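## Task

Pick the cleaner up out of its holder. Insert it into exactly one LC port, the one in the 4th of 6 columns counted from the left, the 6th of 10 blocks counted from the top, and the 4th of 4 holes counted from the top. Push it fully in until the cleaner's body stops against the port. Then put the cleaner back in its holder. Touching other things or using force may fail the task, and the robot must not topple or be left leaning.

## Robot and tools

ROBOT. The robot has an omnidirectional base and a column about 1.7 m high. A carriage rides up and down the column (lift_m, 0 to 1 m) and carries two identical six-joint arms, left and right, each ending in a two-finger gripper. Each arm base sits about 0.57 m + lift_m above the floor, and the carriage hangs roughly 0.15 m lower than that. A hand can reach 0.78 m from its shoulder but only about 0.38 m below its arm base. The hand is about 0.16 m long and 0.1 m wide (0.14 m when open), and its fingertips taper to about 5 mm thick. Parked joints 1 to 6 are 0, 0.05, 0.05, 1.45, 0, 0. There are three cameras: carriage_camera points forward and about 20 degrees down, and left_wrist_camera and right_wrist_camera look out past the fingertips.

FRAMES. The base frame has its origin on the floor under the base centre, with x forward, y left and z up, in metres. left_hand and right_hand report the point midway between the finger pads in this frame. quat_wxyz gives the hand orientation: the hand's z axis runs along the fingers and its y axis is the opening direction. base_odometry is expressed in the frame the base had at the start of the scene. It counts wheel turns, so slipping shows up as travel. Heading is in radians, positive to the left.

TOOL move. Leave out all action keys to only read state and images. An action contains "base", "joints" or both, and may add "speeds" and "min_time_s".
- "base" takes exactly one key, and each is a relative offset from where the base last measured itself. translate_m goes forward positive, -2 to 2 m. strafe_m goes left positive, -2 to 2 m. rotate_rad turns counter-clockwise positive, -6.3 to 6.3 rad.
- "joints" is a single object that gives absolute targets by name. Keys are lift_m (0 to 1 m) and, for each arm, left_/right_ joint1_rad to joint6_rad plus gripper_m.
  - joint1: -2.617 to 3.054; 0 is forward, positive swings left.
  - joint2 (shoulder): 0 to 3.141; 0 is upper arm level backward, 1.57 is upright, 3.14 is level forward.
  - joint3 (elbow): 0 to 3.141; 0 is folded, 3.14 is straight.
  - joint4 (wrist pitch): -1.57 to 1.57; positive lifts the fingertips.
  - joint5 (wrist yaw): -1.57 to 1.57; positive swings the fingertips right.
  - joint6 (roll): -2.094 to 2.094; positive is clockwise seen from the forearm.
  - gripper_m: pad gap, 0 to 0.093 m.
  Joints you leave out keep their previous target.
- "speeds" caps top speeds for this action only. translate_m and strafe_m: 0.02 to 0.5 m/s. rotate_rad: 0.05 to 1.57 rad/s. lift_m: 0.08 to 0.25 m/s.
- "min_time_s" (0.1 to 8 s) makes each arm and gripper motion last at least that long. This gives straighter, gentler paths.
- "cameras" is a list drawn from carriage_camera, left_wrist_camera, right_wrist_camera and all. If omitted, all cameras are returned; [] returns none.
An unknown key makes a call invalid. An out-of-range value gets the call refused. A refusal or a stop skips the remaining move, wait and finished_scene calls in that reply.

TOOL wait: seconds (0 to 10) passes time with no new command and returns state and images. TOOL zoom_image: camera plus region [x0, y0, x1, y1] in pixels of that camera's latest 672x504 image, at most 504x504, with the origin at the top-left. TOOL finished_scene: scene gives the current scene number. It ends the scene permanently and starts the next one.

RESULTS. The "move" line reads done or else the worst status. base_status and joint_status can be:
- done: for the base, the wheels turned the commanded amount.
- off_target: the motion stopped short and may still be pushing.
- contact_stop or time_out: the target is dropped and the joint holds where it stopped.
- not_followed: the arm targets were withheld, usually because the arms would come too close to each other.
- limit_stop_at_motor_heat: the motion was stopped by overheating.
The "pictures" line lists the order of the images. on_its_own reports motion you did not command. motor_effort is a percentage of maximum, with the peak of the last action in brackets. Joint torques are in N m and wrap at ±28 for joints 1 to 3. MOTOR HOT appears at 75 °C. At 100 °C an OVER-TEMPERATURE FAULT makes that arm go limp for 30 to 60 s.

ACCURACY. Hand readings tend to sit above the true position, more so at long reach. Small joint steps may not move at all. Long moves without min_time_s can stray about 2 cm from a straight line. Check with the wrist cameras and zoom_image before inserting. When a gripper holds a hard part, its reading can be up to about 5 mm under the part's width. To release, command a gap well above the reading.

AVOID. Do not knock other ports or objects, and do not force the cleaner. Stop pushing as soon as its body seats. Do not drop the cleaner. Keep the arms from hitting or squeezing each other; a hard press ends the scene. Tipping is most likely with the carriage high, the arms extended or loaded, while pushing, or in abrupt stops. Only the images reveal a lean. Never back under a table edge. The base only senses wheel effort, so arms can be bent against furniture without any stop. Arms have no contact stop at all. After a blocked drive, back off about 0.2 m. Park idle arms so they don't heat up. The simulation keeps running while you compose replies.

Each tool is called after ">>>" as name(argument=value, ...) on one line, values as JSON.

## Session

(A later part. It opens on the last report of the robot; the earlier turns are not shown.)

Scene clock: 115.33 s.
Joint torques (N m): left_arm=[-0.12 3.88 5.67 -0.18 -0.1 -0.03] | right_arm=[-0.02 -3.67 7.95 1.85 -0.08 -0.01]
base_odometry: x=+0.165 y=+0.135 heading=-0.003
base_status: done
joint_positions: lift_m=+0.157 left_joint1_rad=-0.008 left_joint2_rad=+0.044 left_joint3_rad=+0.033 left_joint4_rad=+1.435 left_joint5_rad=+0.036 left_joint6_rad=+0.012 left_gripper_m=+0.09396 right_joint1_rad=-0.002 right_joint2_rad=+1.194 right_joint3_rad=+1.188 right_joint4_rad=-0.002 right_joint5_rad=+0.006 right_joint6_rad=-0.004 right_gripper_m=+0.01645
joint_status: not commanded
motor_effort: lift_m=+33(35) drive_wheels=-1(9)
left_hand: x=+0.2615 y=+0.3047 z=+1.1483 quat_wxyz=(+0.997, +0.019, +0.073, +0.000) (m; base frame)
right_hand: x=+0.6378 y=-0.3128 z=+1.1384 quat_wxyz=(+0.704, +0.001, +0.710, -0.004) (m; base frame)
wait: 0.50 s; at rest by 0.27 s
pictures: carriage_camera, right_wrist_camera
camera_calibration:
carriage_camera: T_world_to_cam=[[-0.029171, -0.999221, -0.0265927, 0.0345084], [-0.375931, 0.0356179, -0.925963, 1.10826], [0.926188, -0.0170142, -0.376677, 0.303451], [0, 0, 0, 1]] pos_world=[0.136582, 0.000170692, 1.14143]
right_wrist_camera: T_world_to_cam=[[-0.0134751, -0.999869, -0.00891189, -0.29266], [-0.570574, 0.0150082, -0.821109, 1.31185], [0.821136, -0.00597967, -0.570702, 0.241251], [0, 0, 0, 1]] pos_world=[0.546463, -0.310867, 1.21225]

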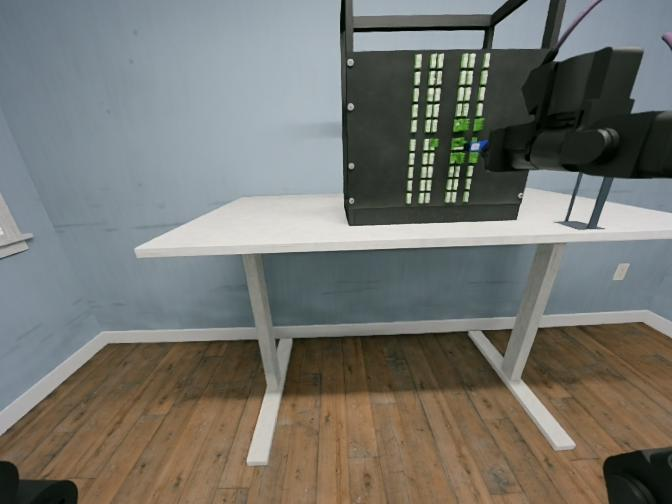

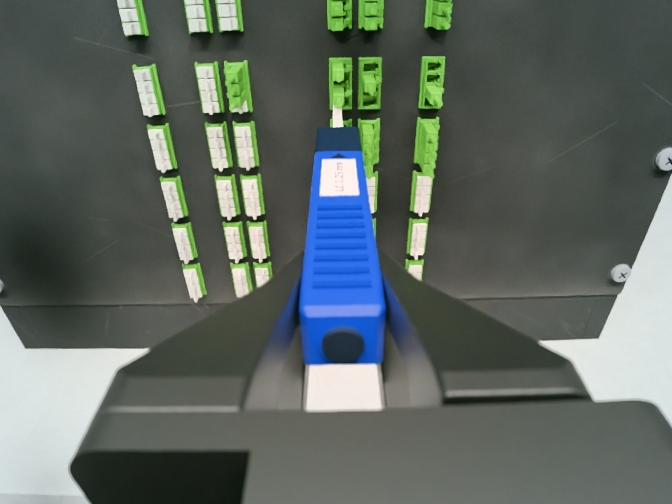

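>>> move(base={"rotate_rad":-0.0021}, joints={"lift_m":0.1565}, speeds={"rotate_rad":0.05}, cameras=[])

>>> move(base={"translate_m":0.004}, speeds={"translate_m":0.02}, cameras=[])

>>> wait(seconds=0.5, cameras=["right_wrist_camera","carriage_camera"])

>>> zoom_image(camera="right_wrist_camera", region=[315, 70, 365, 120])

>>> zoom_image(camera="carriage_camera", region=[440, 130, 480, 170])

Scene clock: 127.90 s.
Joint torques (N m): left_arm=[-0.39 3.96 5.57 -0.21 -0.11 0] | right_arm=[-0.06 -3.81 7.84 1.86 -0.1 -0.03]
move: done
base_odometry: x=+0.165 y=+0.136 heading=-0.005
base_status: done
joint_positions: lift_m=+0.157 left_joint1_rad=-0.008 left_joint2_rad=+0.044 left_joint3_rad=+0.033 left_joint4_rad=+1.435 left_joint5_rad=+0.036 left_joint6_rad=+0.012 left_gripper_m=+0.09396 right_joint1_rad=-0.002 right_joint2_rad=+1.194 right_joint3_rad=+1.188 right_joint4_rad=-0.002 right_joint5_rad=+0.006 right_joint6_rad=-0.004 right_gripper_m=+0.01645
joint_status: all done
motor_effort: lift_m=+33(33) drive_wheels=+3(4)
left_hand: x=+0.2615 y=+0.3047 z=+1.1483 quat_wxyz=(+0.997, +0.019, +0.073, +0.000) (m; base frame)
right_hand: x=+0.6378 y=-0.3128 z=+1.1385 quat_wxyz=(+0.704, +0.001, +0.710, -0.004) (m; base frame)
pictures: none
No camera images: "cameras" was empty.

Scene clock: 128.47 s.
Joint torques (N m): left_arm=[-0.02 3.99 5.52 -0.25 0.03 -0.09] | right_arm=[0.02 -3.79 7.88 1.86 -0.07 -0.03]
move: done
base_odometry: x=+0.169 y=+0.136 heading=-0.004
base_status: done
joint_positions: lift_m=+0.157 left_joint1_rad=-0.008 left_joint2_rad=+0.044 left_joint3_rad=+0.033 left_joint4_rad=+1.435 left_joint5_rad=+0.036 left_joint6_rad=+0.012 left_gripper_m=+0.09396 right_joint1_rad=-0.002 right_joint2_rad=+1.194 right_joint3_rad=+1.188 right_joint4_rad=-0.003 right_joint5_rad=+0.006 right_joint6_rad=-0.004 right_gripper_m=+0.01645
joint_status: not commanded
motor_effort: lift_m=+30(32) drive_wheels=+3(10)
left_hand: x=+0.2614 y=+0.3047 z=+1.1484 quat_wxyz=(+0.997, +0.019, +0.073, +0.000) (m; base frame)
right_hand: x=+0.6378 y=-0.3128 z=+1.1383 quat_wxyz=(+0.704, +0.001, +0.710, -0.004) (m; base frame)
pictures: none
No camera images: "cameras" was empty.

Scene clock: 128.97 s.
Joint torques (N m): left_arm=[-0.16 4.03 5.11 -0.23 -0.06 -0.09] | right_arm=[-0.1 -3.81 7.87 1.86 -0.1 -0.04]
base_odometry: x=+0.169 y=+0.136 heading=-0.004
base_status: done
joint_positions: lift_m=+0.157 left_joint1_rad=-0.008 left_joint2_rad=+0.044 left_joint3_rad=+0.033 left_joint4_rad=+1.435 left_joint5_rad=+0.036 left_joint6_rad=+0.012 left_gripper_m=+0.09396 right_joint1_rad=-0.002 right_joint2_rad=+1.194 right_joint3_rad=+1.188 right_joint4_rad=-0.003 right_joint5_rad=+0.006 right_joint6_rad=-0.004 right_gripper_m=+0.01645
joint_status: not commanded
motor_effort: lift_m=+32(32) drive_wheels=+3(10)
left_hand: x=+0.2614 y=+0.3047 z=+1.1484 quat_wxyz=(+0.997, +0.019, +0.073, +0.000) (m; base frame)
right_hand: x=+0.6378 y=-0.3128 z=+1.1383 quat_wxyz=(+0.704, +0.001, +0.710, -0.004) (m; base frame)
wait: 0.50 s; at rest by 0.27 s
pictures: carriage_camera, right_wrist_camera
camera_calibration:
carriage_camera: T_world_to_cam=[[-0.029171, -0.999221, -0.0265927, 0.0345084], [-0.375931, 0.0356179, -0.925963, 1.10826], [0.926188, -0.0170142, -0.376677, 0.303451], [0, 0, 0, 1]] pos_world=[0.136582, 0.000170692, 1.14143]
right_wrist_camera: T_world_to_cam=[[-0.0134778, -0.99987, -0.00890618, -0.292666], [-0.57087, 0.0150071, -0.820903, 1.31168], [0.82093, -0.00597969, -0.570998, 0.241666], [0, 0, 0, 1]] pos_world=[0.546461, -0.310867, 1.21214]

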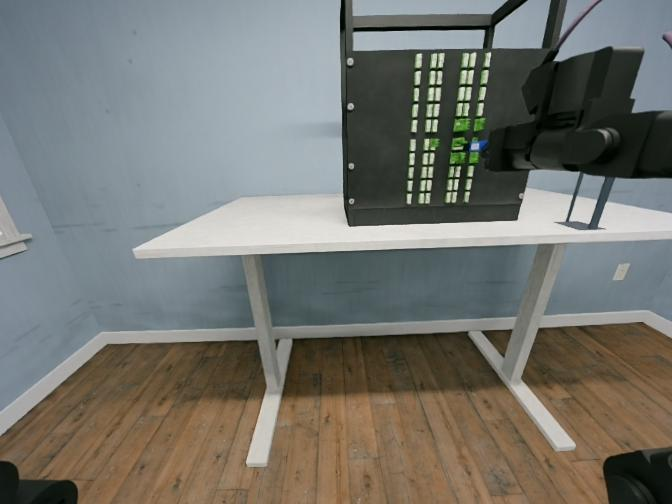

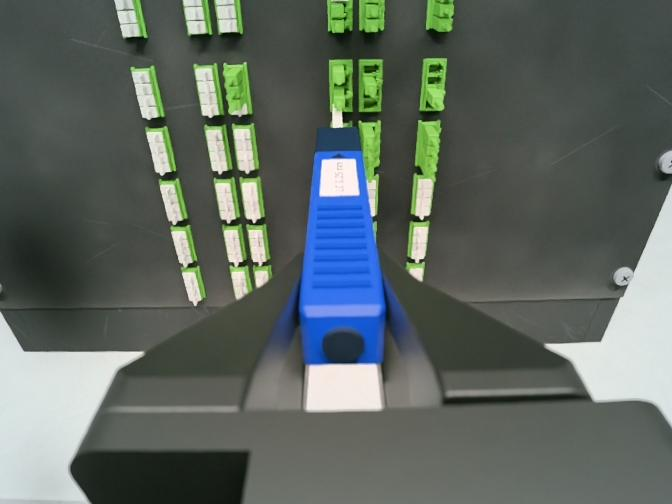

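Scaled by 10.080 from the camera's 672x504 image, which has a finer 960x720 frame.

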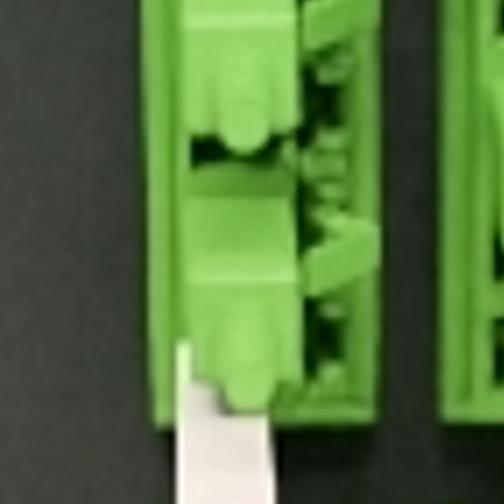

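Scaled by 12.600 from the camera's 672x504 image, which has a finer 960x720 frame.

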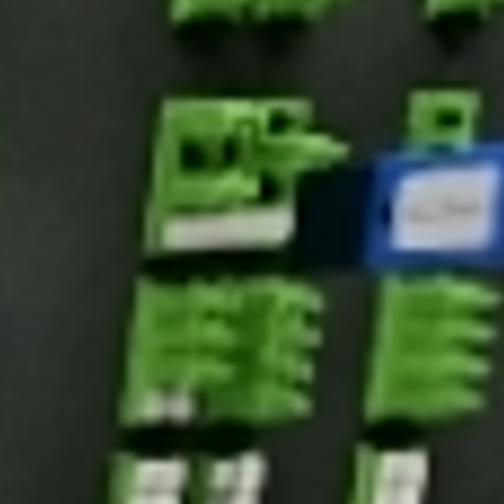

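>>> move(base={"rotate_rad":-0.003}, speeds={"rotate_rad":0.05}, cameras=[])

>>> wait(seconds=0.5, cameras=["right_wrist_camera"])

>>> zoom_image(camera="right_wrist_camera", region=[315, 70, 365, 120])

Scene clock: 140.07 s.
Joint torques (N m): left_arm=[-0.18 3.7 5.34 -0.19 -0.08 -0.11] | right_arm=[0.01 -3.89 7.86 1.85 -0.1 -0.01]
move: done
base_odometry: x=+0.169 y=+0.136 heading=-0.007
base_status: done
joint_positions: lift_m=+0.157 left_joint1_rad=-0.008 left_joint2_rad=+0.044 left_joint3_rad=+0.033 left_joint4_rad=+1.435 left_joint5_rad=+0.036 left_joint6_rad=+0.012 left_gripper_m=+0.09396 right_joint1_rad=-0.002 right_joint2_rad=+1.194 right_joint3_rad=+1.188 right_joint4_rad=-0.003 right_joint5_rad=+0.005 right_joint6_rad=-0.004 right_gripper_m=+0.01645
joint_status: not commanded
motor_effort: lift_m=+30(33) drive_wheels=+4(6)
left_hand: x=+0.2615 y=+0.3047 z=+1.1483 quat_wxyz=(+0.997, +0.019, +0.073, +0.000) (m; base frame)
right_hand: x=+0.6378 y=-0.3128 z=+1.1383 quat_wxyz=(+0.704, +0.001, +0.710, -0.004) (m; base frame)
pictures: none
No camera images: "cameras" was empty.

Scene clock: 140.57 s.
Joint torques (N m): left_arm=[-0.08 3.85 5.34 -0.14 -0.11 -0.1] | right_arm=[-0.05 -3.79 7.87 1.87 -0.1 -0.03]
base_odometry: x=+0.169 y=+0.136 heading=-0.007
base_status: done
joint_positions: lift_m=+0.157 left_joint1_rad=-0.008 left_joint2_rad=+0.044 left_joint3_rad=+0.033 left_joint4_rad=+1.435 left_joint5_rad=+0.036 left_joint6_rad=+0.012 left_gripper_m=+0.09396 right_joint1_rad=-0.002 right_joint2_rad=+1.194 right_joint3_rad=+1.188 right_joint4_rad=-0.003 right_joint5_rad=+0.005 right_joint6_rad=-0.004 right_gripper_m=+0.01645
joint_status: not commanded
motor_effort: lift_m=+30(33) drive_wheels=+4(6)
left_hand: x=+0.2615 y=+0.3047 z=+1.1483 quat_wxyz=(+0.997, +0.019, +0.073, +0.000) (m; base frame)
right_hand: x=+0.6378 y=-0.3128 z=+1.1383 quat_wxyz=(+0.704, +0.001, +0.710, -0.004) (m; base frame)
wait: 0.50 s; at rest by 0.27 s
pictures: right_wrist_camera
camera_calibration:
right_wrist_camera: T_world_to_cam=[[-0.0130347, -0.999875, -0.00896616, -0.292835], [-0.570876, 0.0148034, -0.820903, 1.31162], [0.820933, -0.00558164, -0.570997, 0.241788], [0, 0, 0, 1]] pos_world=[0.546461, -0.310865, 1.21214]

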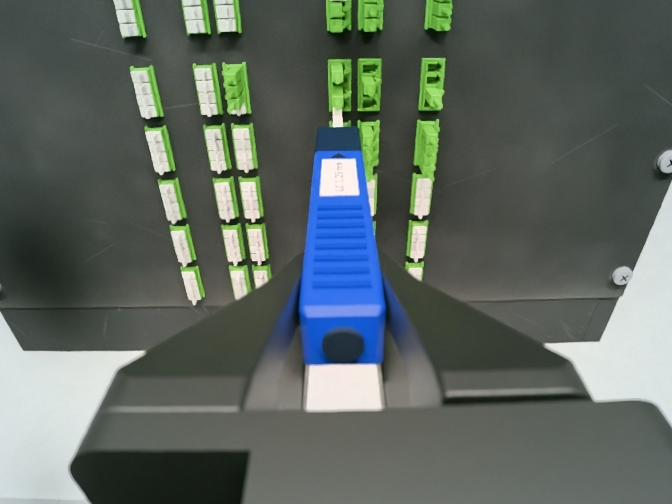

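Scaled by 10.080 from the camera's 672x504 image, which has a finer 960x720 frame.

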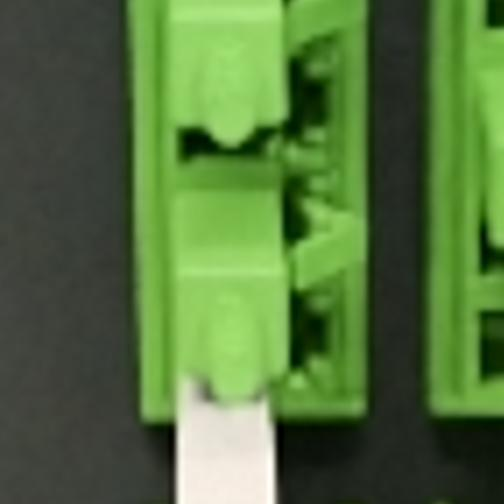

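>>> move(base={"translate_m":-0.005}, speeds={"translate_m":0.02}, cameras=[])

>>> wait(seconds=0.5, cameras=["right_wrist_camera","carriage_camera"])

>>> zoom_image(camera="right_wrist_camera", region=[315, 70, 365, 120])

>>> zoom_image(camera="carriage_camera", region=[440, 130, 480, 170])

Scene clock: 150.70 s.
Joint torques (N m): left_arm=[-0.24 3.85 5.24 -0.2 -0.03 -0.12] | right_arm=[-0.05 -3.7 7.83 1.85 -0.06 -0.03]
move: done
base_odometry: x=+0.164 y=+0.136 heading=-0.006
base_status: done
joint_positions: lift_m=+0.157 left_joint1_rad=-0.008 left_joint2_rad=+0.044 left_joint3_rad=+0.033 left_joint4_rad=+1.435 left_joint5_rad=+0.036 left_joint6_rad=+0.012 left_gripper_m=+0.09396 right_joint1_rad=-0.002 right_joint2_rad=+1.194 right_joint3_rad=+1.188 right_joint4_rad=-0.003 right_joint5_rad=+0.005 right_joint6_rad=-0.004 right_gripper_m=+0.01645
joint_status: not commanded
motor_effort: lift_m=+32(33) drive_wheels=+3(7)
left_hand: x=+0.2615 y=+0.3047 z=+1.1483 quat_wxyz=(+0.997, +0.019, +0.073, +0.000) (m; base frame)
right_hand: x=+0.6378 y=-0.3128 z=+1.1382 quat_wxyz=(+0.704, +0.001, +0.710, -0.004) (m; base frame)
pictures: none
No camera images: "cameras" was empty.

Scene clock: 151.20 s.
Joint torques (N m): left_arm=[-0.25 3.97 5.42 -0.19 -0.07 -0.05] | right_arm=[0.06 -3.73 7.82 1.85 -0.09 -0.01]
base_odometry: x=+0.164 y=+0.136 heading=-0.006
base_status: done
joint_positions: lift_m=+0.157 left_joint1_rad=-0.008 left_joint2_rad=+0.044 left_joint3_rad=+0.033 left_joint4_rad=+1.435 left_joint5_rad=+0.036 left_joint6_rad=+0.012 left_gripper_m=+0.09396 right_joint1_rad=-0.002 right_joint2_rad=+1.194 right_joint3_rad=+1.188 right_joint4_rad=-0.003 right_joint5_rad=+0.005 right_joint6_rad=-0.004 right_gripper_m=+0.01645
joint_status: not commanded
motor_effort: lift_m=+31(33) drive_wheels=-3(7)
left_hand: x=+0.2615 y=+0.3047 z=+1.1483 quat_wxyz=(+0.997, +0.019, +0.073, +0.000) (m; base frame)
right_hand: x=+0.6378 y=-0.3128 z=+1.1382 quat_wxyz=(+0.704, +0.001, +0.710, -0.004) (m; base frame)
wait: 0.50 s; at rest by 0.27 s
pictures: carriage_camera, right_wrist_camera
camera_calibration:
carriage_camera: T_world_to_cam=[[-0.029171, -0.999221, -0.0265927, 0.0345084], [-0.375931, 0.0356179, -0.925963, 1.10826], [0.926188, -0.0170142, -0.376677, 0.303451], [0, 0, 0, 1]] pos_world=[0.136582, 0.000170692, 1.14143]
right_wrist_camera: T_world_to_cam=[[-0.0130379, -0.999875, -0.00896139, -0.29284], [-0.571172, 0.0148033, -0.820697, 1.31144], [0.820727, -0.00558165, -0.571293, 0.242202], [0, 0, 0, 1]] pos_world=[0.54646, -0.310865, 1.21204]

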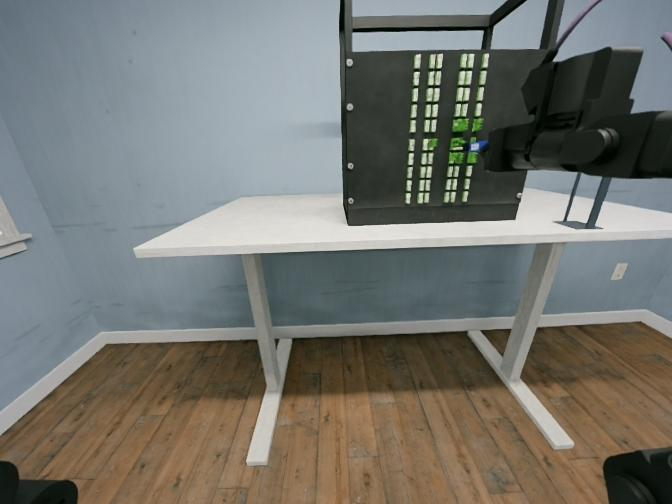

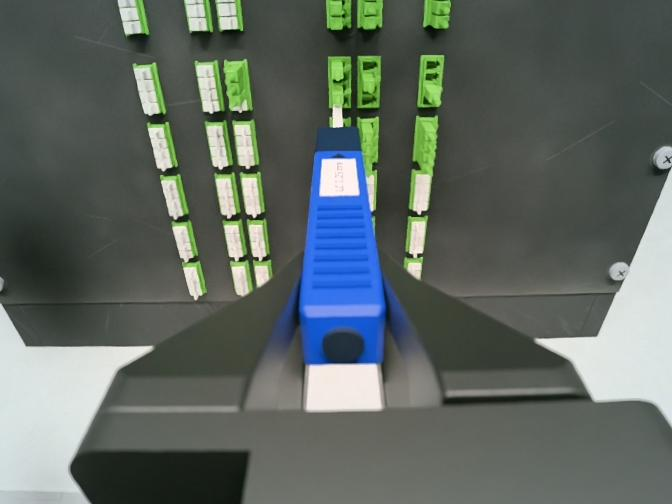

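Scaled by 10.080 from the camera's 672x504 image, which has a finer 960x720 frame.

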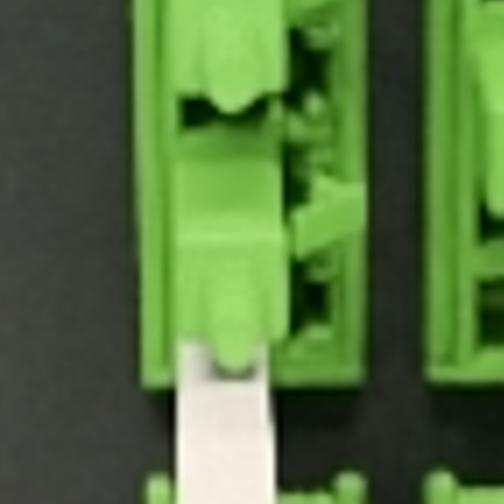

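Scaled by 12.600 from the camera's 672x504 image, which has a finer 960x720 frame.

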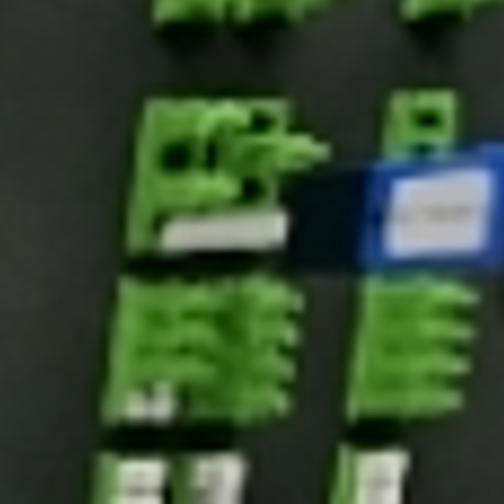

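>>> move(base={"rotate_rad":-0.002}, speeds={"rotate_rad":0.05}, cameras=[])

>>> wait(seconds=0.5, cameras=["right_wrist_camera"])

>>> zoom_image(camera="right_wrist_camera", region=[315, 70, 365, 120])

>>> move(base={"translate_m":0.003}, speeds={"translate_m":0.02}, cameras=[])

>>> wait(seconds=0.5, cameras=["right_wrist_camera"])

>>> zoom_image(camera="right_wrist_camera", region=[315, 70, 365, 120])

Scene clock: 169.33 s.
Joint torques (N m): left_arm=[-0.16 3.86 5.64 -0.22 -0.05 -0.11] | right_arm=[-0.08 -3.84 7.88 1.85 -0.08 -0.05]
move: done
base_odometry: x=+0.164 y=+0.136 heading=-0.007
base_status: done
joint_positions: lift_m=+0.157 left_joint1_rad=-0.008 left_joint2_rad=+0.044 left_joint3_rad=+0.033 left_joint4_rad=+1.434 left_joint5_rad=+0.036 left_joint6_rad=+0.012 left_gripper_m=+0.09396 right_joint1_rad=-0.002 right_joint2_rad=+1.194 right_joint3_rad=+1.188 right_joint4_rad=-0.003 right_joint5_rad=+0.005 right_joint6_rad=-0.004 right_gripper_m=+0.01645
joint_status: not commanded
motor_effort: lift_m=+33(33) drive_wheels=-3(7)
left_hand: x=+0.2617 y=+0.3047 z=+1.1483 quat_wxyz=(+0.997, +0.019, +0.073, +0.000) (m; base frame)
right_hand: x=+0.6378 y=-0.3128 z=+1.1383 quat_wxyz=(+0.704, +0.001, +0.710, -0.004) (m; base frame)
pictures: none
No camera images: "cameras" was empty.

Scene clock: 169.83 s.
Joint torques (N m): left_arm=[-0.28 4.01 5.39 -0.22 -0.08 -0.07] | right_arm=[0.03 -3.7 7.84 1.85 -0.09 -0.03]
base_odometry: x=+0.164 y=+0.136 heading=-0.007
base_status: done
joint_positions: lift_m=+0.157 left_joint1_rad=-0.008 left_joint2_rad=+0.044 left_joint3_rad=+0.033 left_joint4_rad=+1.434 left_joint5_rad=+0.036 left_joint6_rad=+0.012 left_gripper_m=+0.09396 right_joint1_rad=-0.002 right_joint2_rad=+1.194 right_joint3_rad=+1.188 right_joint4_rad=-0.003 right_joint5_rad=+0.005 right_joint6_rad=-0.004 right_gripper_m=+0.01645
joint_status: not commanded
motor_effort: lift_m=+32(33) drive_wheels=-3(7)
left_hand: x=+0.2617 y=+0.3047 z=+1.1483 quat_wxyz=(+0.997, +0.019, +0.073, +0.000) (m; base frame)
right_hand: x=+0.6378 y=-0.3128 z=+1.1383 quat_wxyz=(+0.704, +0.001, +0.710, -0.004) (m; base frame)
wait: 0.50 s; at rest by 0.27 s
pictures: right_wrist_camera
camera_calibration:
right_wrist_camera: T_world_to_cam=[[-0.0130347, -0.999875, -0.00896616, -0.292835], [-0.570876, 0.0148034, -0.820903, 1.31162], [0.820933, -0.00558164, -0.570997, 0.241788], [0, 0, 0, 1]] pos_world=[0.546461, -0.310865, 1.21214]

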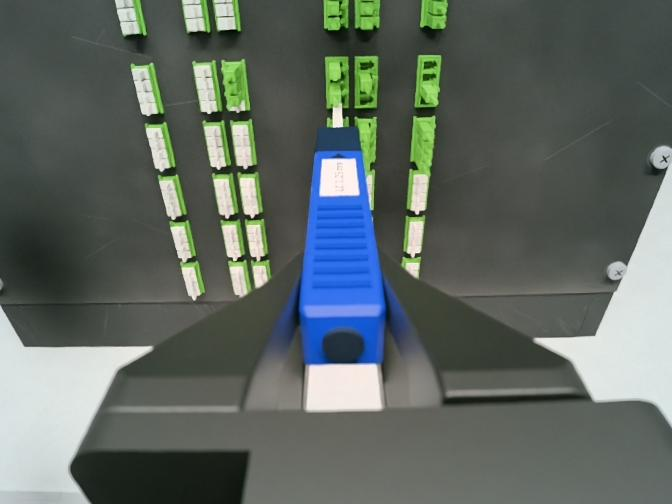

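Scaled by 10.080 from the camera's 672x504 image, which has a finer 960x720 frame.

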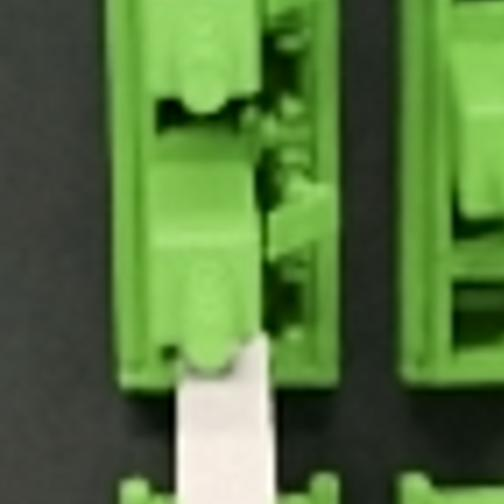

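Scene clock: 170.47 s.
Joint torques (N m): left_arm=[-0.24 3.64 5.37 -0.16 -0.04 -0.14] | right_arm=[-0.1 -3.79 7.87 1.85 -0.11 -0.05]
move: done
base_odometry: x=+0.167 y=+0.136 heading=-0.007
base_status: done
joint_positions: lift_m=+0.157 left_joint1_rad=-0.008 left_joint2_rad=+0.044 left_joint3_rad=+0.033 left_joint4_rad=+1.435 left_joint5_rad=+0.036 left_joint6_rad=+0.012 left_gripper_m=+0.09396 right_joint1_rad=-0.002 right_joint2_rad=+1.194 right_joint3_rad=+1.188 right_joint4_rad=-0.003 right_joint5_rad=+0.005 right_joint6_rad=-0.004 right_gripper_m=+0.01645
joint_status: not commanded
motor_effort: lift_m=+30(33) drive_wheels=+3(8)
left_hand: x=+0.2616 y=+0.3047 z=+1.1483 quat_wxyz=(+0.997, +0.019, +0.073, +0.000) (m; base frame)
right_hand: x=+0.6378 y=-0.3128 z=+1.1382 quat_wxyz=(+0.704, +0.001, +0.710, -0.004) (m; base frame)
pictures: none
No camera images: "cameras" was empty.

Scene clock: 170.97 s.
Joint torques (N m): left_arm=[-0.13 3.96 5.63 -0.23 -0.13 -0.14] | right_arm=[-0.02 -3.85 7.8 1.86 -0.08 -0.03]
base_odometry: x=+0.167 y=+0.136 heading=-0.007
base_status: done
joint_positions: lift_m=+0.157 left_joint1_rad=-0.008 left_joint2_rad=+0.044 left_joint3_rad=+0.033 left_joint4_rad=+1.435 left_joint5_rad=+0.036 left_joint6_rad=+0.012 left_gripper_m=+0.09396 right_joint1_rad=-0.002 right_joint2_rad=+1.194 right_joint3_rad=+1.188 right_joint4_rad=-0.003 right_joint5_rad=+0.005 right_joint6_rad=-0.004 right_gripper_m=+0.01645
joint_status: not commanded
motor_effort: lift_m=+30(33) drive_wheels=-2(8)
left_hand: x=+0.2616 y=+0.3047 z=+1.1483 quat_wxyz=(+0.997, +0.019, +0.073, +0.000) (m; base frame)
right_hand: x=+0.6378 y=-0.3128 z=+1.1382 quat_wxyz=(+0.704, +0.001, +0.710, -0.004) (m; base frame)
wait: 0.50 s; at rest by 0.27 s
pictures: right_wrist_camera
camera_calibration:
right_wrist_camera: T_world_to_cam=[[-0.0130379, -0.999875, -0.00896139, -0.29284], [-0.571172, 0.0148033, -0.820697, 1.31144], [0.820727, -0.00558165, -0.571293, 0.242202], [0, 0, 0, 1]] pos_world=[0.54646, -0.310865, 1.21204]

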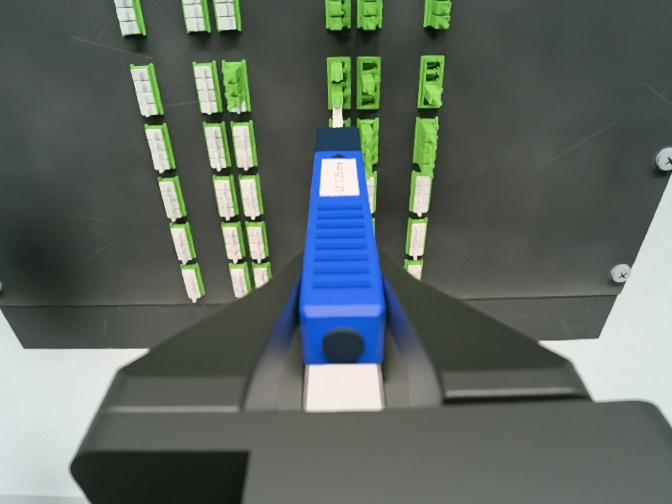

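Scaled by 10.080 from the camera's 672x504 image, which has a finer 960x720 frame.

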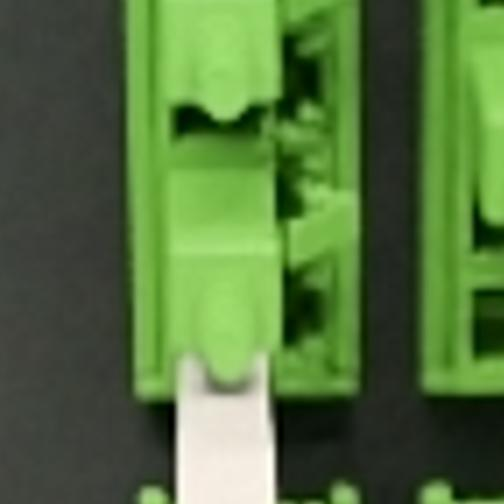

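>>> move(base={"rotate_rad":-0.0009}, joints={"lift_m":0.157}, speeds={"rotate_rad":0.05}, cameras=[])

>>> wait(seconds=0.5, cameras=["right_wrist_camera"])

>>> zoom_image(camera="right_wrist_camera", region=[315, 70, 365, 120])

>>> move(base={"translate_m":0.007}, speeds={"translate_m":0.02}, cameras=[])

>>> wait(seconds=0.5, cameras=["right_wrist_camera","carriage_camera"])

>>> zoom_image(camera="right_wrist_camera", region=[315, 80, 365, 130])

>>> zoom_image(camera="carriage_camera", region=[440, 130, 480, 170])

Scene clock: 184.80 s.
Joint torques (N m): left_arm=[-0.46 3.71 5.37 -0.19 -0.12 -0.09] | right_arm=[-0.03 -3.67 7.83 1.83 -0.07 -0.04]
move: done
base_odometry: x=+0.167 y=+0.136 heading=-0.007
base_status: done
joint_positions: lift_m=+0.157 left_joint1_rad=-0.008 left_joint2_rad=+0.044 left_joint3_rad=+0.033 left_joint4_rad=+1.435 left_joint5_rad=+0.036 left_joint6_rad=+0.012 left_gripper_m=+0.09396 right_joint1_rad=-0.002 right_joint2_rad=+1.194 right_joint3_rad=+1.188 right_joint4_rad=-0.003 right_joint5_rad=+0.005 right_joint6_rad=-0.004 right_gripper_m=+0.01645
joint_status: all done
motor_effort: lift_m=+32(35) drive_wheels=-3(4)
left_hand: x=+0.2616 y=+0.3047 z=+1.1486 quat_wxyz=(+0.997, +0.019, +0.073, +0.000) (m; base frame)
right_hand: x=+0.6378 y=-0.3128 z=+1.1385 quat_wxyz=(+0.704, +0.001, +0.710, -0.004) (m; base frame)
pictures: none
No camera images: "cameras" was empty.

Scene clock: 185.30 s.
Joint torques (N m): left_arm=[-0.47 3.96 5.6 -0.21 -0.02 -0.1] | right_arm=[-0.05 -3.78 7.87 1.85 -0.06 -0.01]
base_odometry: x=+0.167 y=+0.136 heading=-0.007
base_status: done
joint_positions: lift_m=+0.157 left_joint1_rad=-0.008 left_joint2_rad=+0.044 left_joint3_rad=+0.033 left_joint4_rad=+1.435 left_joint5_rad=+0.036 left_joint6_rad=+0.012 left_gripper_m=+0.09396 right_joint1_rad=-0.002 right_joint2_rad=+1.194 right_joint3_rad=+1.188 right_joint4_rad=-0.003 right_joint5_rad=+0.005 right_joint6_rad=-0.004 right_gripper_m=+0.01645
joint_status: all done
motor_effort: lift_m=+33(35) drive_wheels=-3(4)
left_hand: x=+0.2616 y=+0.3047 z=+1.1486 quat_wxyz=(+0.997, +0.019, +0.073, +0.000) (m; base frame)
right_hand: x=+0.6378 y=-0.3128 z=+1.1385 quat_wxyz=(+0.704, +0.001, +0.710, -0.004) (m; base frame)
wait: 0.50 s; at rest by 0.27 s
pictures: right_wrist_camera
camera_calibration:
right_wrist_camera: T_world_to_cam=[[-0.0130379, -0.999875, -0.00896139, -0.292837], [-0.571172, 0.0148033, -0.820697, 1.31169], [0.820727, -0.00558165, -0.571293, 0.242373], [0, 0, 0, 1]] pos_world=[0.54646, -0.310865, 1.21234]

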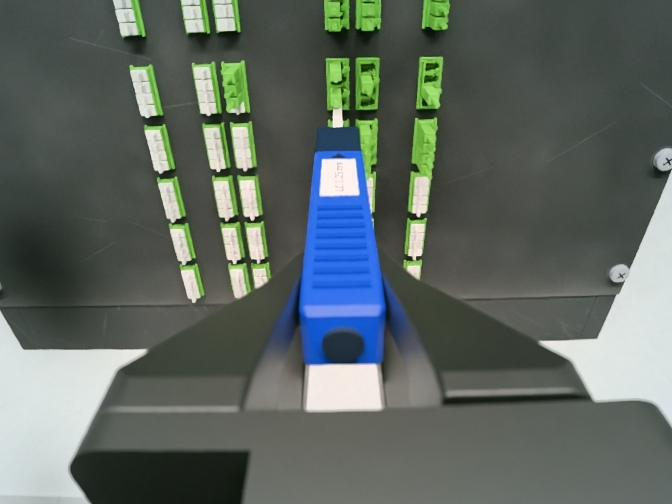

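Scaled by 10.080 from the camera's 672x504 image, which has a finer 960x720 frame.

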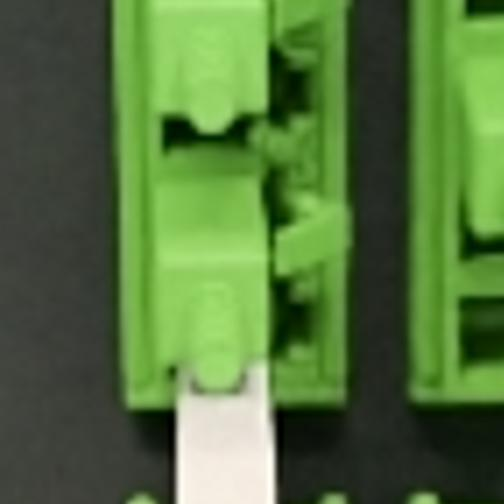

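Scene clock: 186.13 s.
Joint torques (N m): left_arm=[0.03 3.79 5.56 -0.19 -0.07 -0.15] | right_arm=[-0.1 -3.67 7.79 1.85 -0.08 -0.01]
move: done
base_odometry: x=+0.174 y=+0.136 heading=-0.007
base_status: done
joint_positions: lift_m=+0.157 left_joint1_rad=-0.008 left_joint2_rad=+0.044 left_joint3_rad=+0.033 left_joint4_rad=+1.435 left_joint5_rad=+0.036 left_joint6_rad=+0.012 left_gripper_m=+0.09396 right_joint1_rad=-0.002 right_joint2_rad=+1.194 right_joint3_rad=+1.188 right_joint4_rad=-0.003 right_joint5_rad=+0.005 right_joint6_rad=-0.004 right_gripper_m=+0.01644
joint_status: not commanded
motor_effort: lift_m=+35(35) drive_wheels=+2(9)
left_hand: x=+0.2615 y=+0.3047 z=+1.1486 quat_wxyz=(+0.997, +0.019, +0.073, +0.000) (m; base frame)
right_hand: x=+0.6378 y=-0.3128 z=+1.1386 quat_wxyz=(+0.704, +0.001, +0.710, -0.004) (m; base frame)
pictures: none
No camera images: "cameras" was empty.

Scene clock: 186.63 s.
Joint torques (N m): left_arm=[-0.1 3.9 5.53 -0.16 -0.03 -0.08] | right_arm=[-0.02 -3.85 7.91 1.87 -0.07 -0.05]
base_odometry: x=+0.174 y=+0.136 heading=-0.007
base_status: done
joint_positions: lift_m=+0.157 left_joint1_rad=-0.008 left_joint2_rad=+0.044 left_joint3_rad=+0.033 left_joint4_rad=+1.435 left_joint5_rad=+0.036 left_joint6_rad=+0.012 left_gripper_m=+0.09396 right_joint1_rad=-0.002 right_joint2_rad=+1.194 right_joint3_rad=+1.188 right_joint4_rad=-0.003 right_joint5_rad=+0.005 right_joint6_rad=-0.004 right_gripper_m=+0.01644
joint_status: not commanded
motor_effort: lift_m=+32(35) drive_wheels=-1(9)
left_hand: x=+0.2615 y=+0.3047 z=+1.1486 quat_wxyz=(+0.997, +0.019, +0.073, +0.000) (m; base frame)
right_hand: x=+0.6378 y=-0.3128 z=+1.1386 quat_wxyz=(+0.704, +0.001, +0.710, -0.004) (m; base frame)
wait: 0.50 s; at rest by 0.27 s
pictures: carriage_camera, right_wrist_camera
camera_calibration:
carriage_camera: T_world_to_cam=[[-0.029171, -0.999221, -0.0265927, 0.0345164], [-0.375931, 0.0356179, -0.925963, 1.10853], [0.926188, -0.0170142, -0.376677, 0.303564], [0, 0, 0, 1]] pos_world=[0.136582, 0.000170692, 1.14173]
right_wrist_camera: T_world_to_cam=[[-0.0130347, -0.999875, -0.00896616, -0.292832], [-0.570876, 0.0148034, -0.820903, 1.31186], [0.820933, -0.00558164, -0.570997, 0.241959], [0, 0, 0, 1]] pos_world=[0.546461, -0.310865, 1.21244]

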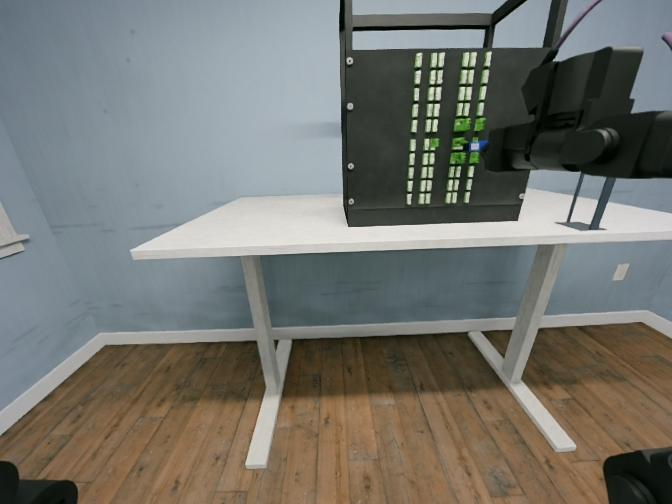

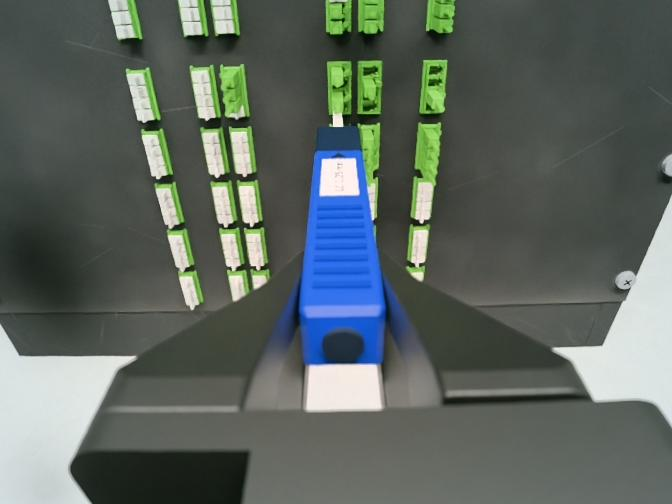

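Scaled by 10.080 from the camera's 672x504 image, which has a finer 960x720 frame.

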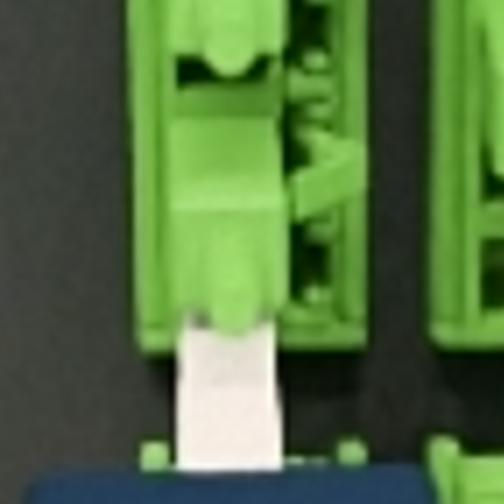

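Scaled by 12.600 from the camera's 672x504 image, which has a finer 960x720 frame.

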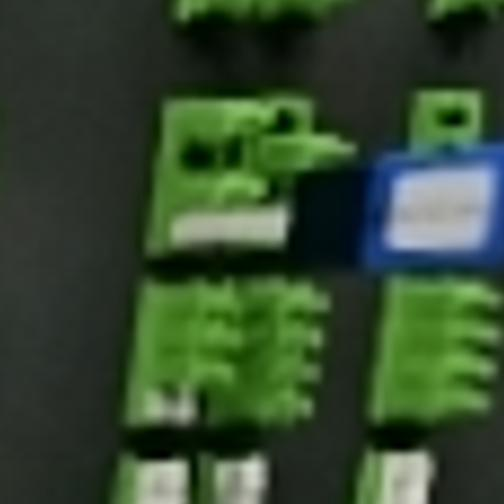

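>>> move(base={"translate_m":0.005}, speeds={"translate_m":0.02}, cameras=[])

>>> wait(seconds=0.5, cameras=["right_wrist_camera","carriage_camera"])

>>> zoom_image(camera="right_wrist_camera", region=[315, 80, 365, 130])

>>> zoom_image(camera="carriage_camera", region=[440, 130, 480, 170])

Scene clock: 193.83 s.
Joint torques (N m): left_arm=[-0.5 3.71 5.48 -0.24 -0.04 -0.1] | right_arm=[-0.06 -3.75 7.83 1.84 -0.1 -0.06]
move: done
base_odometry: x=+0.179 y=+0.136 heading=-0.007
base_status: done
joint_positions: lift_m=+0.157 left_joint1_rad=-0.008 left_joint2_rad=+0.044 left_joint3_rad=+0.033 left_joint4_rad=+1.435 left_joint5_rad=+0.036 left_joint6_rad=+0.012 left_gripper_m=+0.09396 right_joint1_rad=-0.002 right_joint2_rad=+1.194 right_joint3_rad=+1.188 right_joint4_rad=-0.003 right_joint5_rad=+0.005 right_joint6_rad=-0.004 right_gripper_m=+0.01644
joint_status: not commanded
motor_effort: lift_m=+33(35) drive_wheels=-1(7)
left_hand: x=+0.2614 y=+0.3047 z=+1.1486 quat_wxyz=(+0.997, +0.019, +0.073, +0.000) (m; base frame)
right_hand: x=+0.6378 y=-0.3128 z=+1.1386 quat_wxyz=(+0.704, +0.001, +0.710, -0.004) (m; base frame)
pictures: none
No camera images: "cameras" was empty.

Scene clock: 194.33 s.
Joint torques (N m): left_arm=[-0.18 3.85 5.41 -0.22 -0.11 -0.14] | right_arm=[-0.01 -3.7 7.97 1.85 -0.11 -0.03]
base_odometry: x=+0.179 y=+0.136 heading=-0.007
base_status: done
joint_positions: lift_m=+0.157 left_joint1_rad=-0.008 left_joint2_rad=+0.044 left_joint3_rad=+0.033 left_joint4_rad=+1.435 left_joint5_rad=+0.036 left_joint6_rad=+0.012 left_gripper_m=+0.09396 right_joint1_rad=-0.002 right_joint2_rad=+1.194 right_joint3_rad=+1.188 right_joint4_rad=-0.003 right_joint5_rad=+0.005 right_joint6_rad=-0.004 right_gripper_m=+0.01644
joint_status: not commanded
motor_effort: lift_m=+33(35) drive_wheels=+1(7)
left_hand: x=+0.2614 y=+0.3047 z=+1.1486 quat_wxyz=(+0.997, +0.019, +0.073, +0.000) (m; base frame)
right_hand: x=+0.6378 y=-0.3128 z=+1.1386 quat_wxyz=(+0.704, +0.001, +0.710, -0.004) (m; base frame)
wait: 0.50 s; at rest by 0.27 s
pictures: carriage_camera, right_wrist_camera
camera_calibration:
carriage_camera: T_world_to_cam=[[-0.029171, -0.999221, -0.0265927, 0.0345164], [-0.375931, 0.0356179, -0.925963, 1.10853], [0.926188, -0.0170142, -0.376677, 0.303564], [0, 0, 0, 1]] pos_world=[0.136582, 0.000170692, 1.14173]
right_wrist_camera: T_world_to_cam=[[-0.0130347, -0.999875, -0.00896616, -0.292832], [-0.570876, 0.0148034, -0.820903, 1.31186], [0.820933, -0.00558164, -0.570997, 0.241959], [0, 0, 0, 1]] pos_world=[0.546461, -0.310865, 1.21244]

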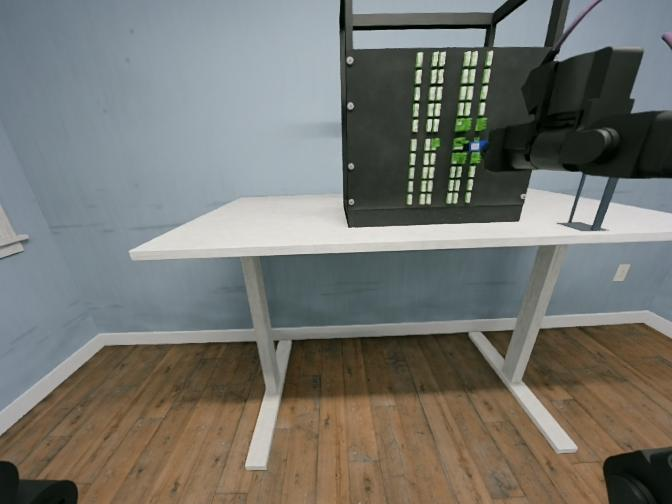

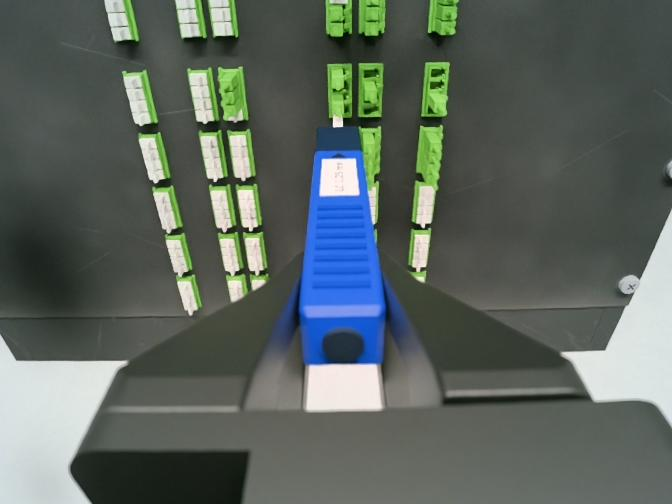

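Scaled by 10.080 from the camera's 672x504 image, which has a finer 960x720 frame.

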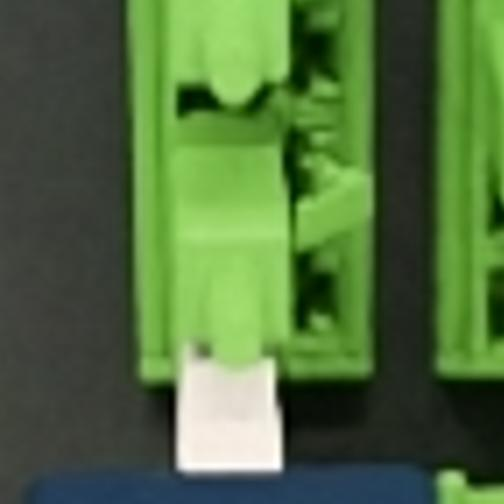

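Scaled by 12.600 from the camera's 672x504 image, which has a finer 960x720 frame.

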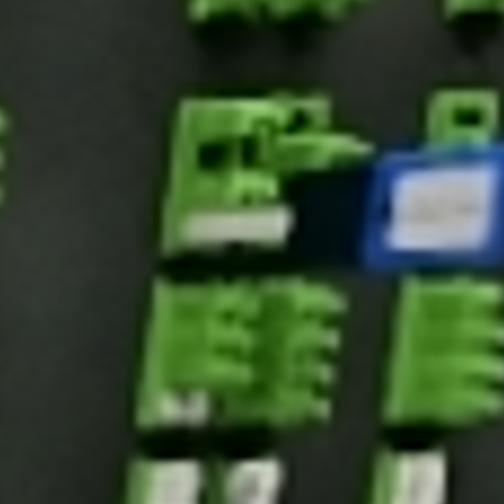

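>>> move(base={"translate_m":0.006}, speeds={"translate_m":0.02}, cameras=[])

>>> wait(seconds=0.5, cameras=["right_wrist_camera","carriage_camera"])

>>> zoom_image(camera="right_wrist_camera", region=[310, 85, 370, 145])

>>> zoom_image(camera="carriage_camera", region=[440, 130, 480, 170])

Scene clock: 227.50 s.
Joint torques (N m): left_arm=[-0.1 4.07 5.68 -0.2 -0.11 -0.07] | right_arm=[-0.02 -3.66 7.79 1.87 -0.07 -0.04]
move: done
base_odometry: x=+0.185 y=+0.136 heading=-0.006
base_status: done
joint_positions: lift_m=+0.157 left_joint1_rad=-0.008 left_joint2_rad=+0.044 left_joint3_rad=+0.033 left_joint4_rad=+1.435 left_joint5_rad=+0.036 left_joint6_rad=+0.012 left_gripper_m=+0.09396 right_joint1_rad=-0.002 right_joint2_rad=+1.193 right_joint3_rad=+1.188 right_joint4_rad=-0.003 right_joint5_rad=+0.005 right_joint6_rad=-0.004 right_gripper_m=+0.01644
joint_status: not commanded
motor_effort: lift_m=+34(35) drive_wheels=+2(6)
left_hand: x=+0.2616 y=+0.3047 z=+1.1486 quat_wxyz=(+0.997, +0.019, +0.073, +0.000) (m; base frame)
right_hand: x=+0.6375 y=-0.3128 z=+1.1389 quat_wxyz=(+0.704, +0.001, +0.710, -0.004) (m; base frame)
pictures: none
No camera images: "cameras" was empty.

Scene clock: 228.00 s.
Joint torques (N m): left_arm=[0.02 3.7 5.48 -0.15 -0.07 -0.07] | right_arm=[-0.05 -3.7 7.88 1.86 -0.11 -0.03]
base_odometry: x=+0.185 y=+0.136 heading=-0.006
base_status: done
joint_positions: lift_m=+0.157 left_joint1_rad=-0.008 left_joint2_rad=+0.044 left_joint3_rad=+0.033 left_joint4_rad=+1.435 left_joint5_rad=+0.036 left_joint6_rad=+0.012 left_gripper_m=+0.09396 right_joint1_rad=-0.002 right_joint2_rad=+1.193 right_joint3_rad=+1.188 right_joint4_rad=-0.003 right_joint5_rad=+0.005 right_joint6_rad=-0.004 right_gripper_m=+0.01644
joint_status: not commanded
motor_effort: lift_m=+34(35) drive_wheels=+2(6)
left_hand: x=+0.2616 y=+0.3047 z=+1.1486 quat_wxyz=(+0.997, +0.019, +0.073, +0.000) (m; base frame)
right_hand: x=+0.6375 y=-0.3128 z=+1.1389 quat_wxyz=(+0.704, +0.001, +0.710, -0.004) (m; base frame)
wait: 0.50 s; at rest by 0.27 s
pictures: carriage_camera, right_wrist_camera
camera_calibration:
carriage_camera: T_world_to_cam=[[-0.029171, -0.999221, -0.0265927, 0.0345164], [-0.375931, 0.0356179, -0.925963, 1.10853], [0.926188, -0.0170142, -0.376677, 0.303564], [0, 0, 0, 1]] pos_world=[0.136582, 0.000170692, 1.14173]
right_wrist_camera: T_world_to_cam=[[-0.0130286, -0.999875, -0.00897718, -0.292824], [-0.570238, 0.0148046, -0.821346, 1.31207], [0.821377, -0.00558189, -0.570359, 0.241443], [0, 0, 0, 1]] pos_world=[0.546064, -0.310865, 1.21275]

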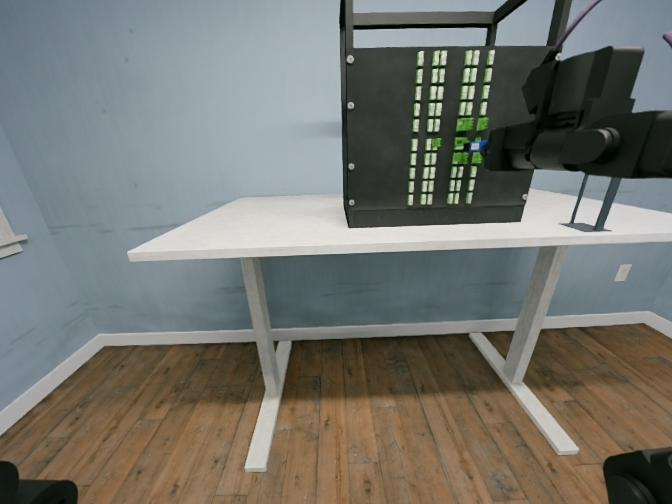

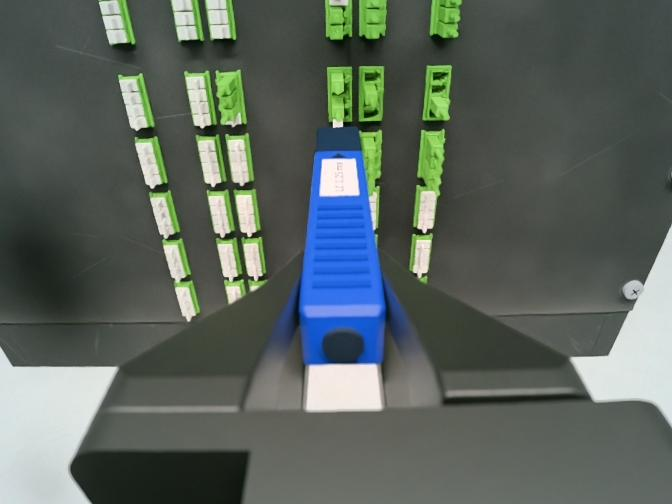

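Scaled by 8.400 from the camera's 672x504 image, which has a finer 960x720 frame.

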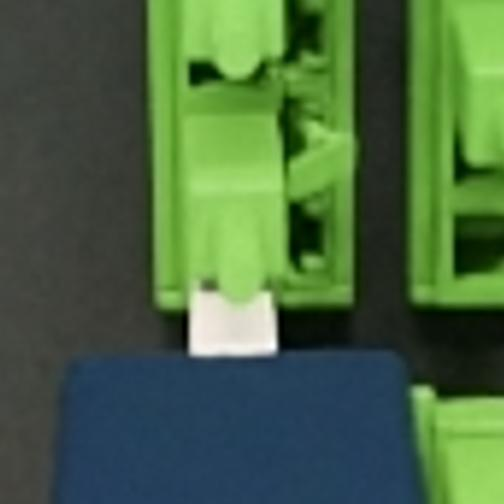

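Scaled by 12.600 from the camera's 672x504 image, which has a finer 960x720 frame.

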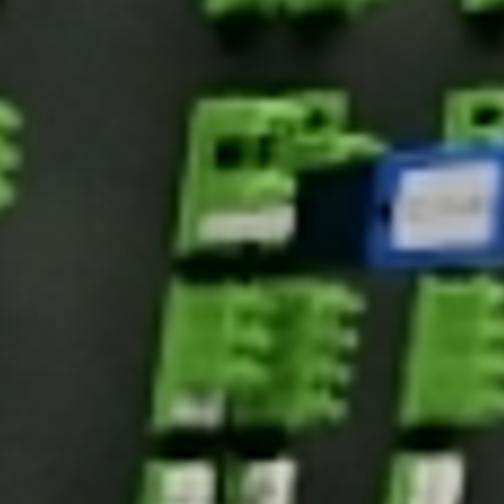

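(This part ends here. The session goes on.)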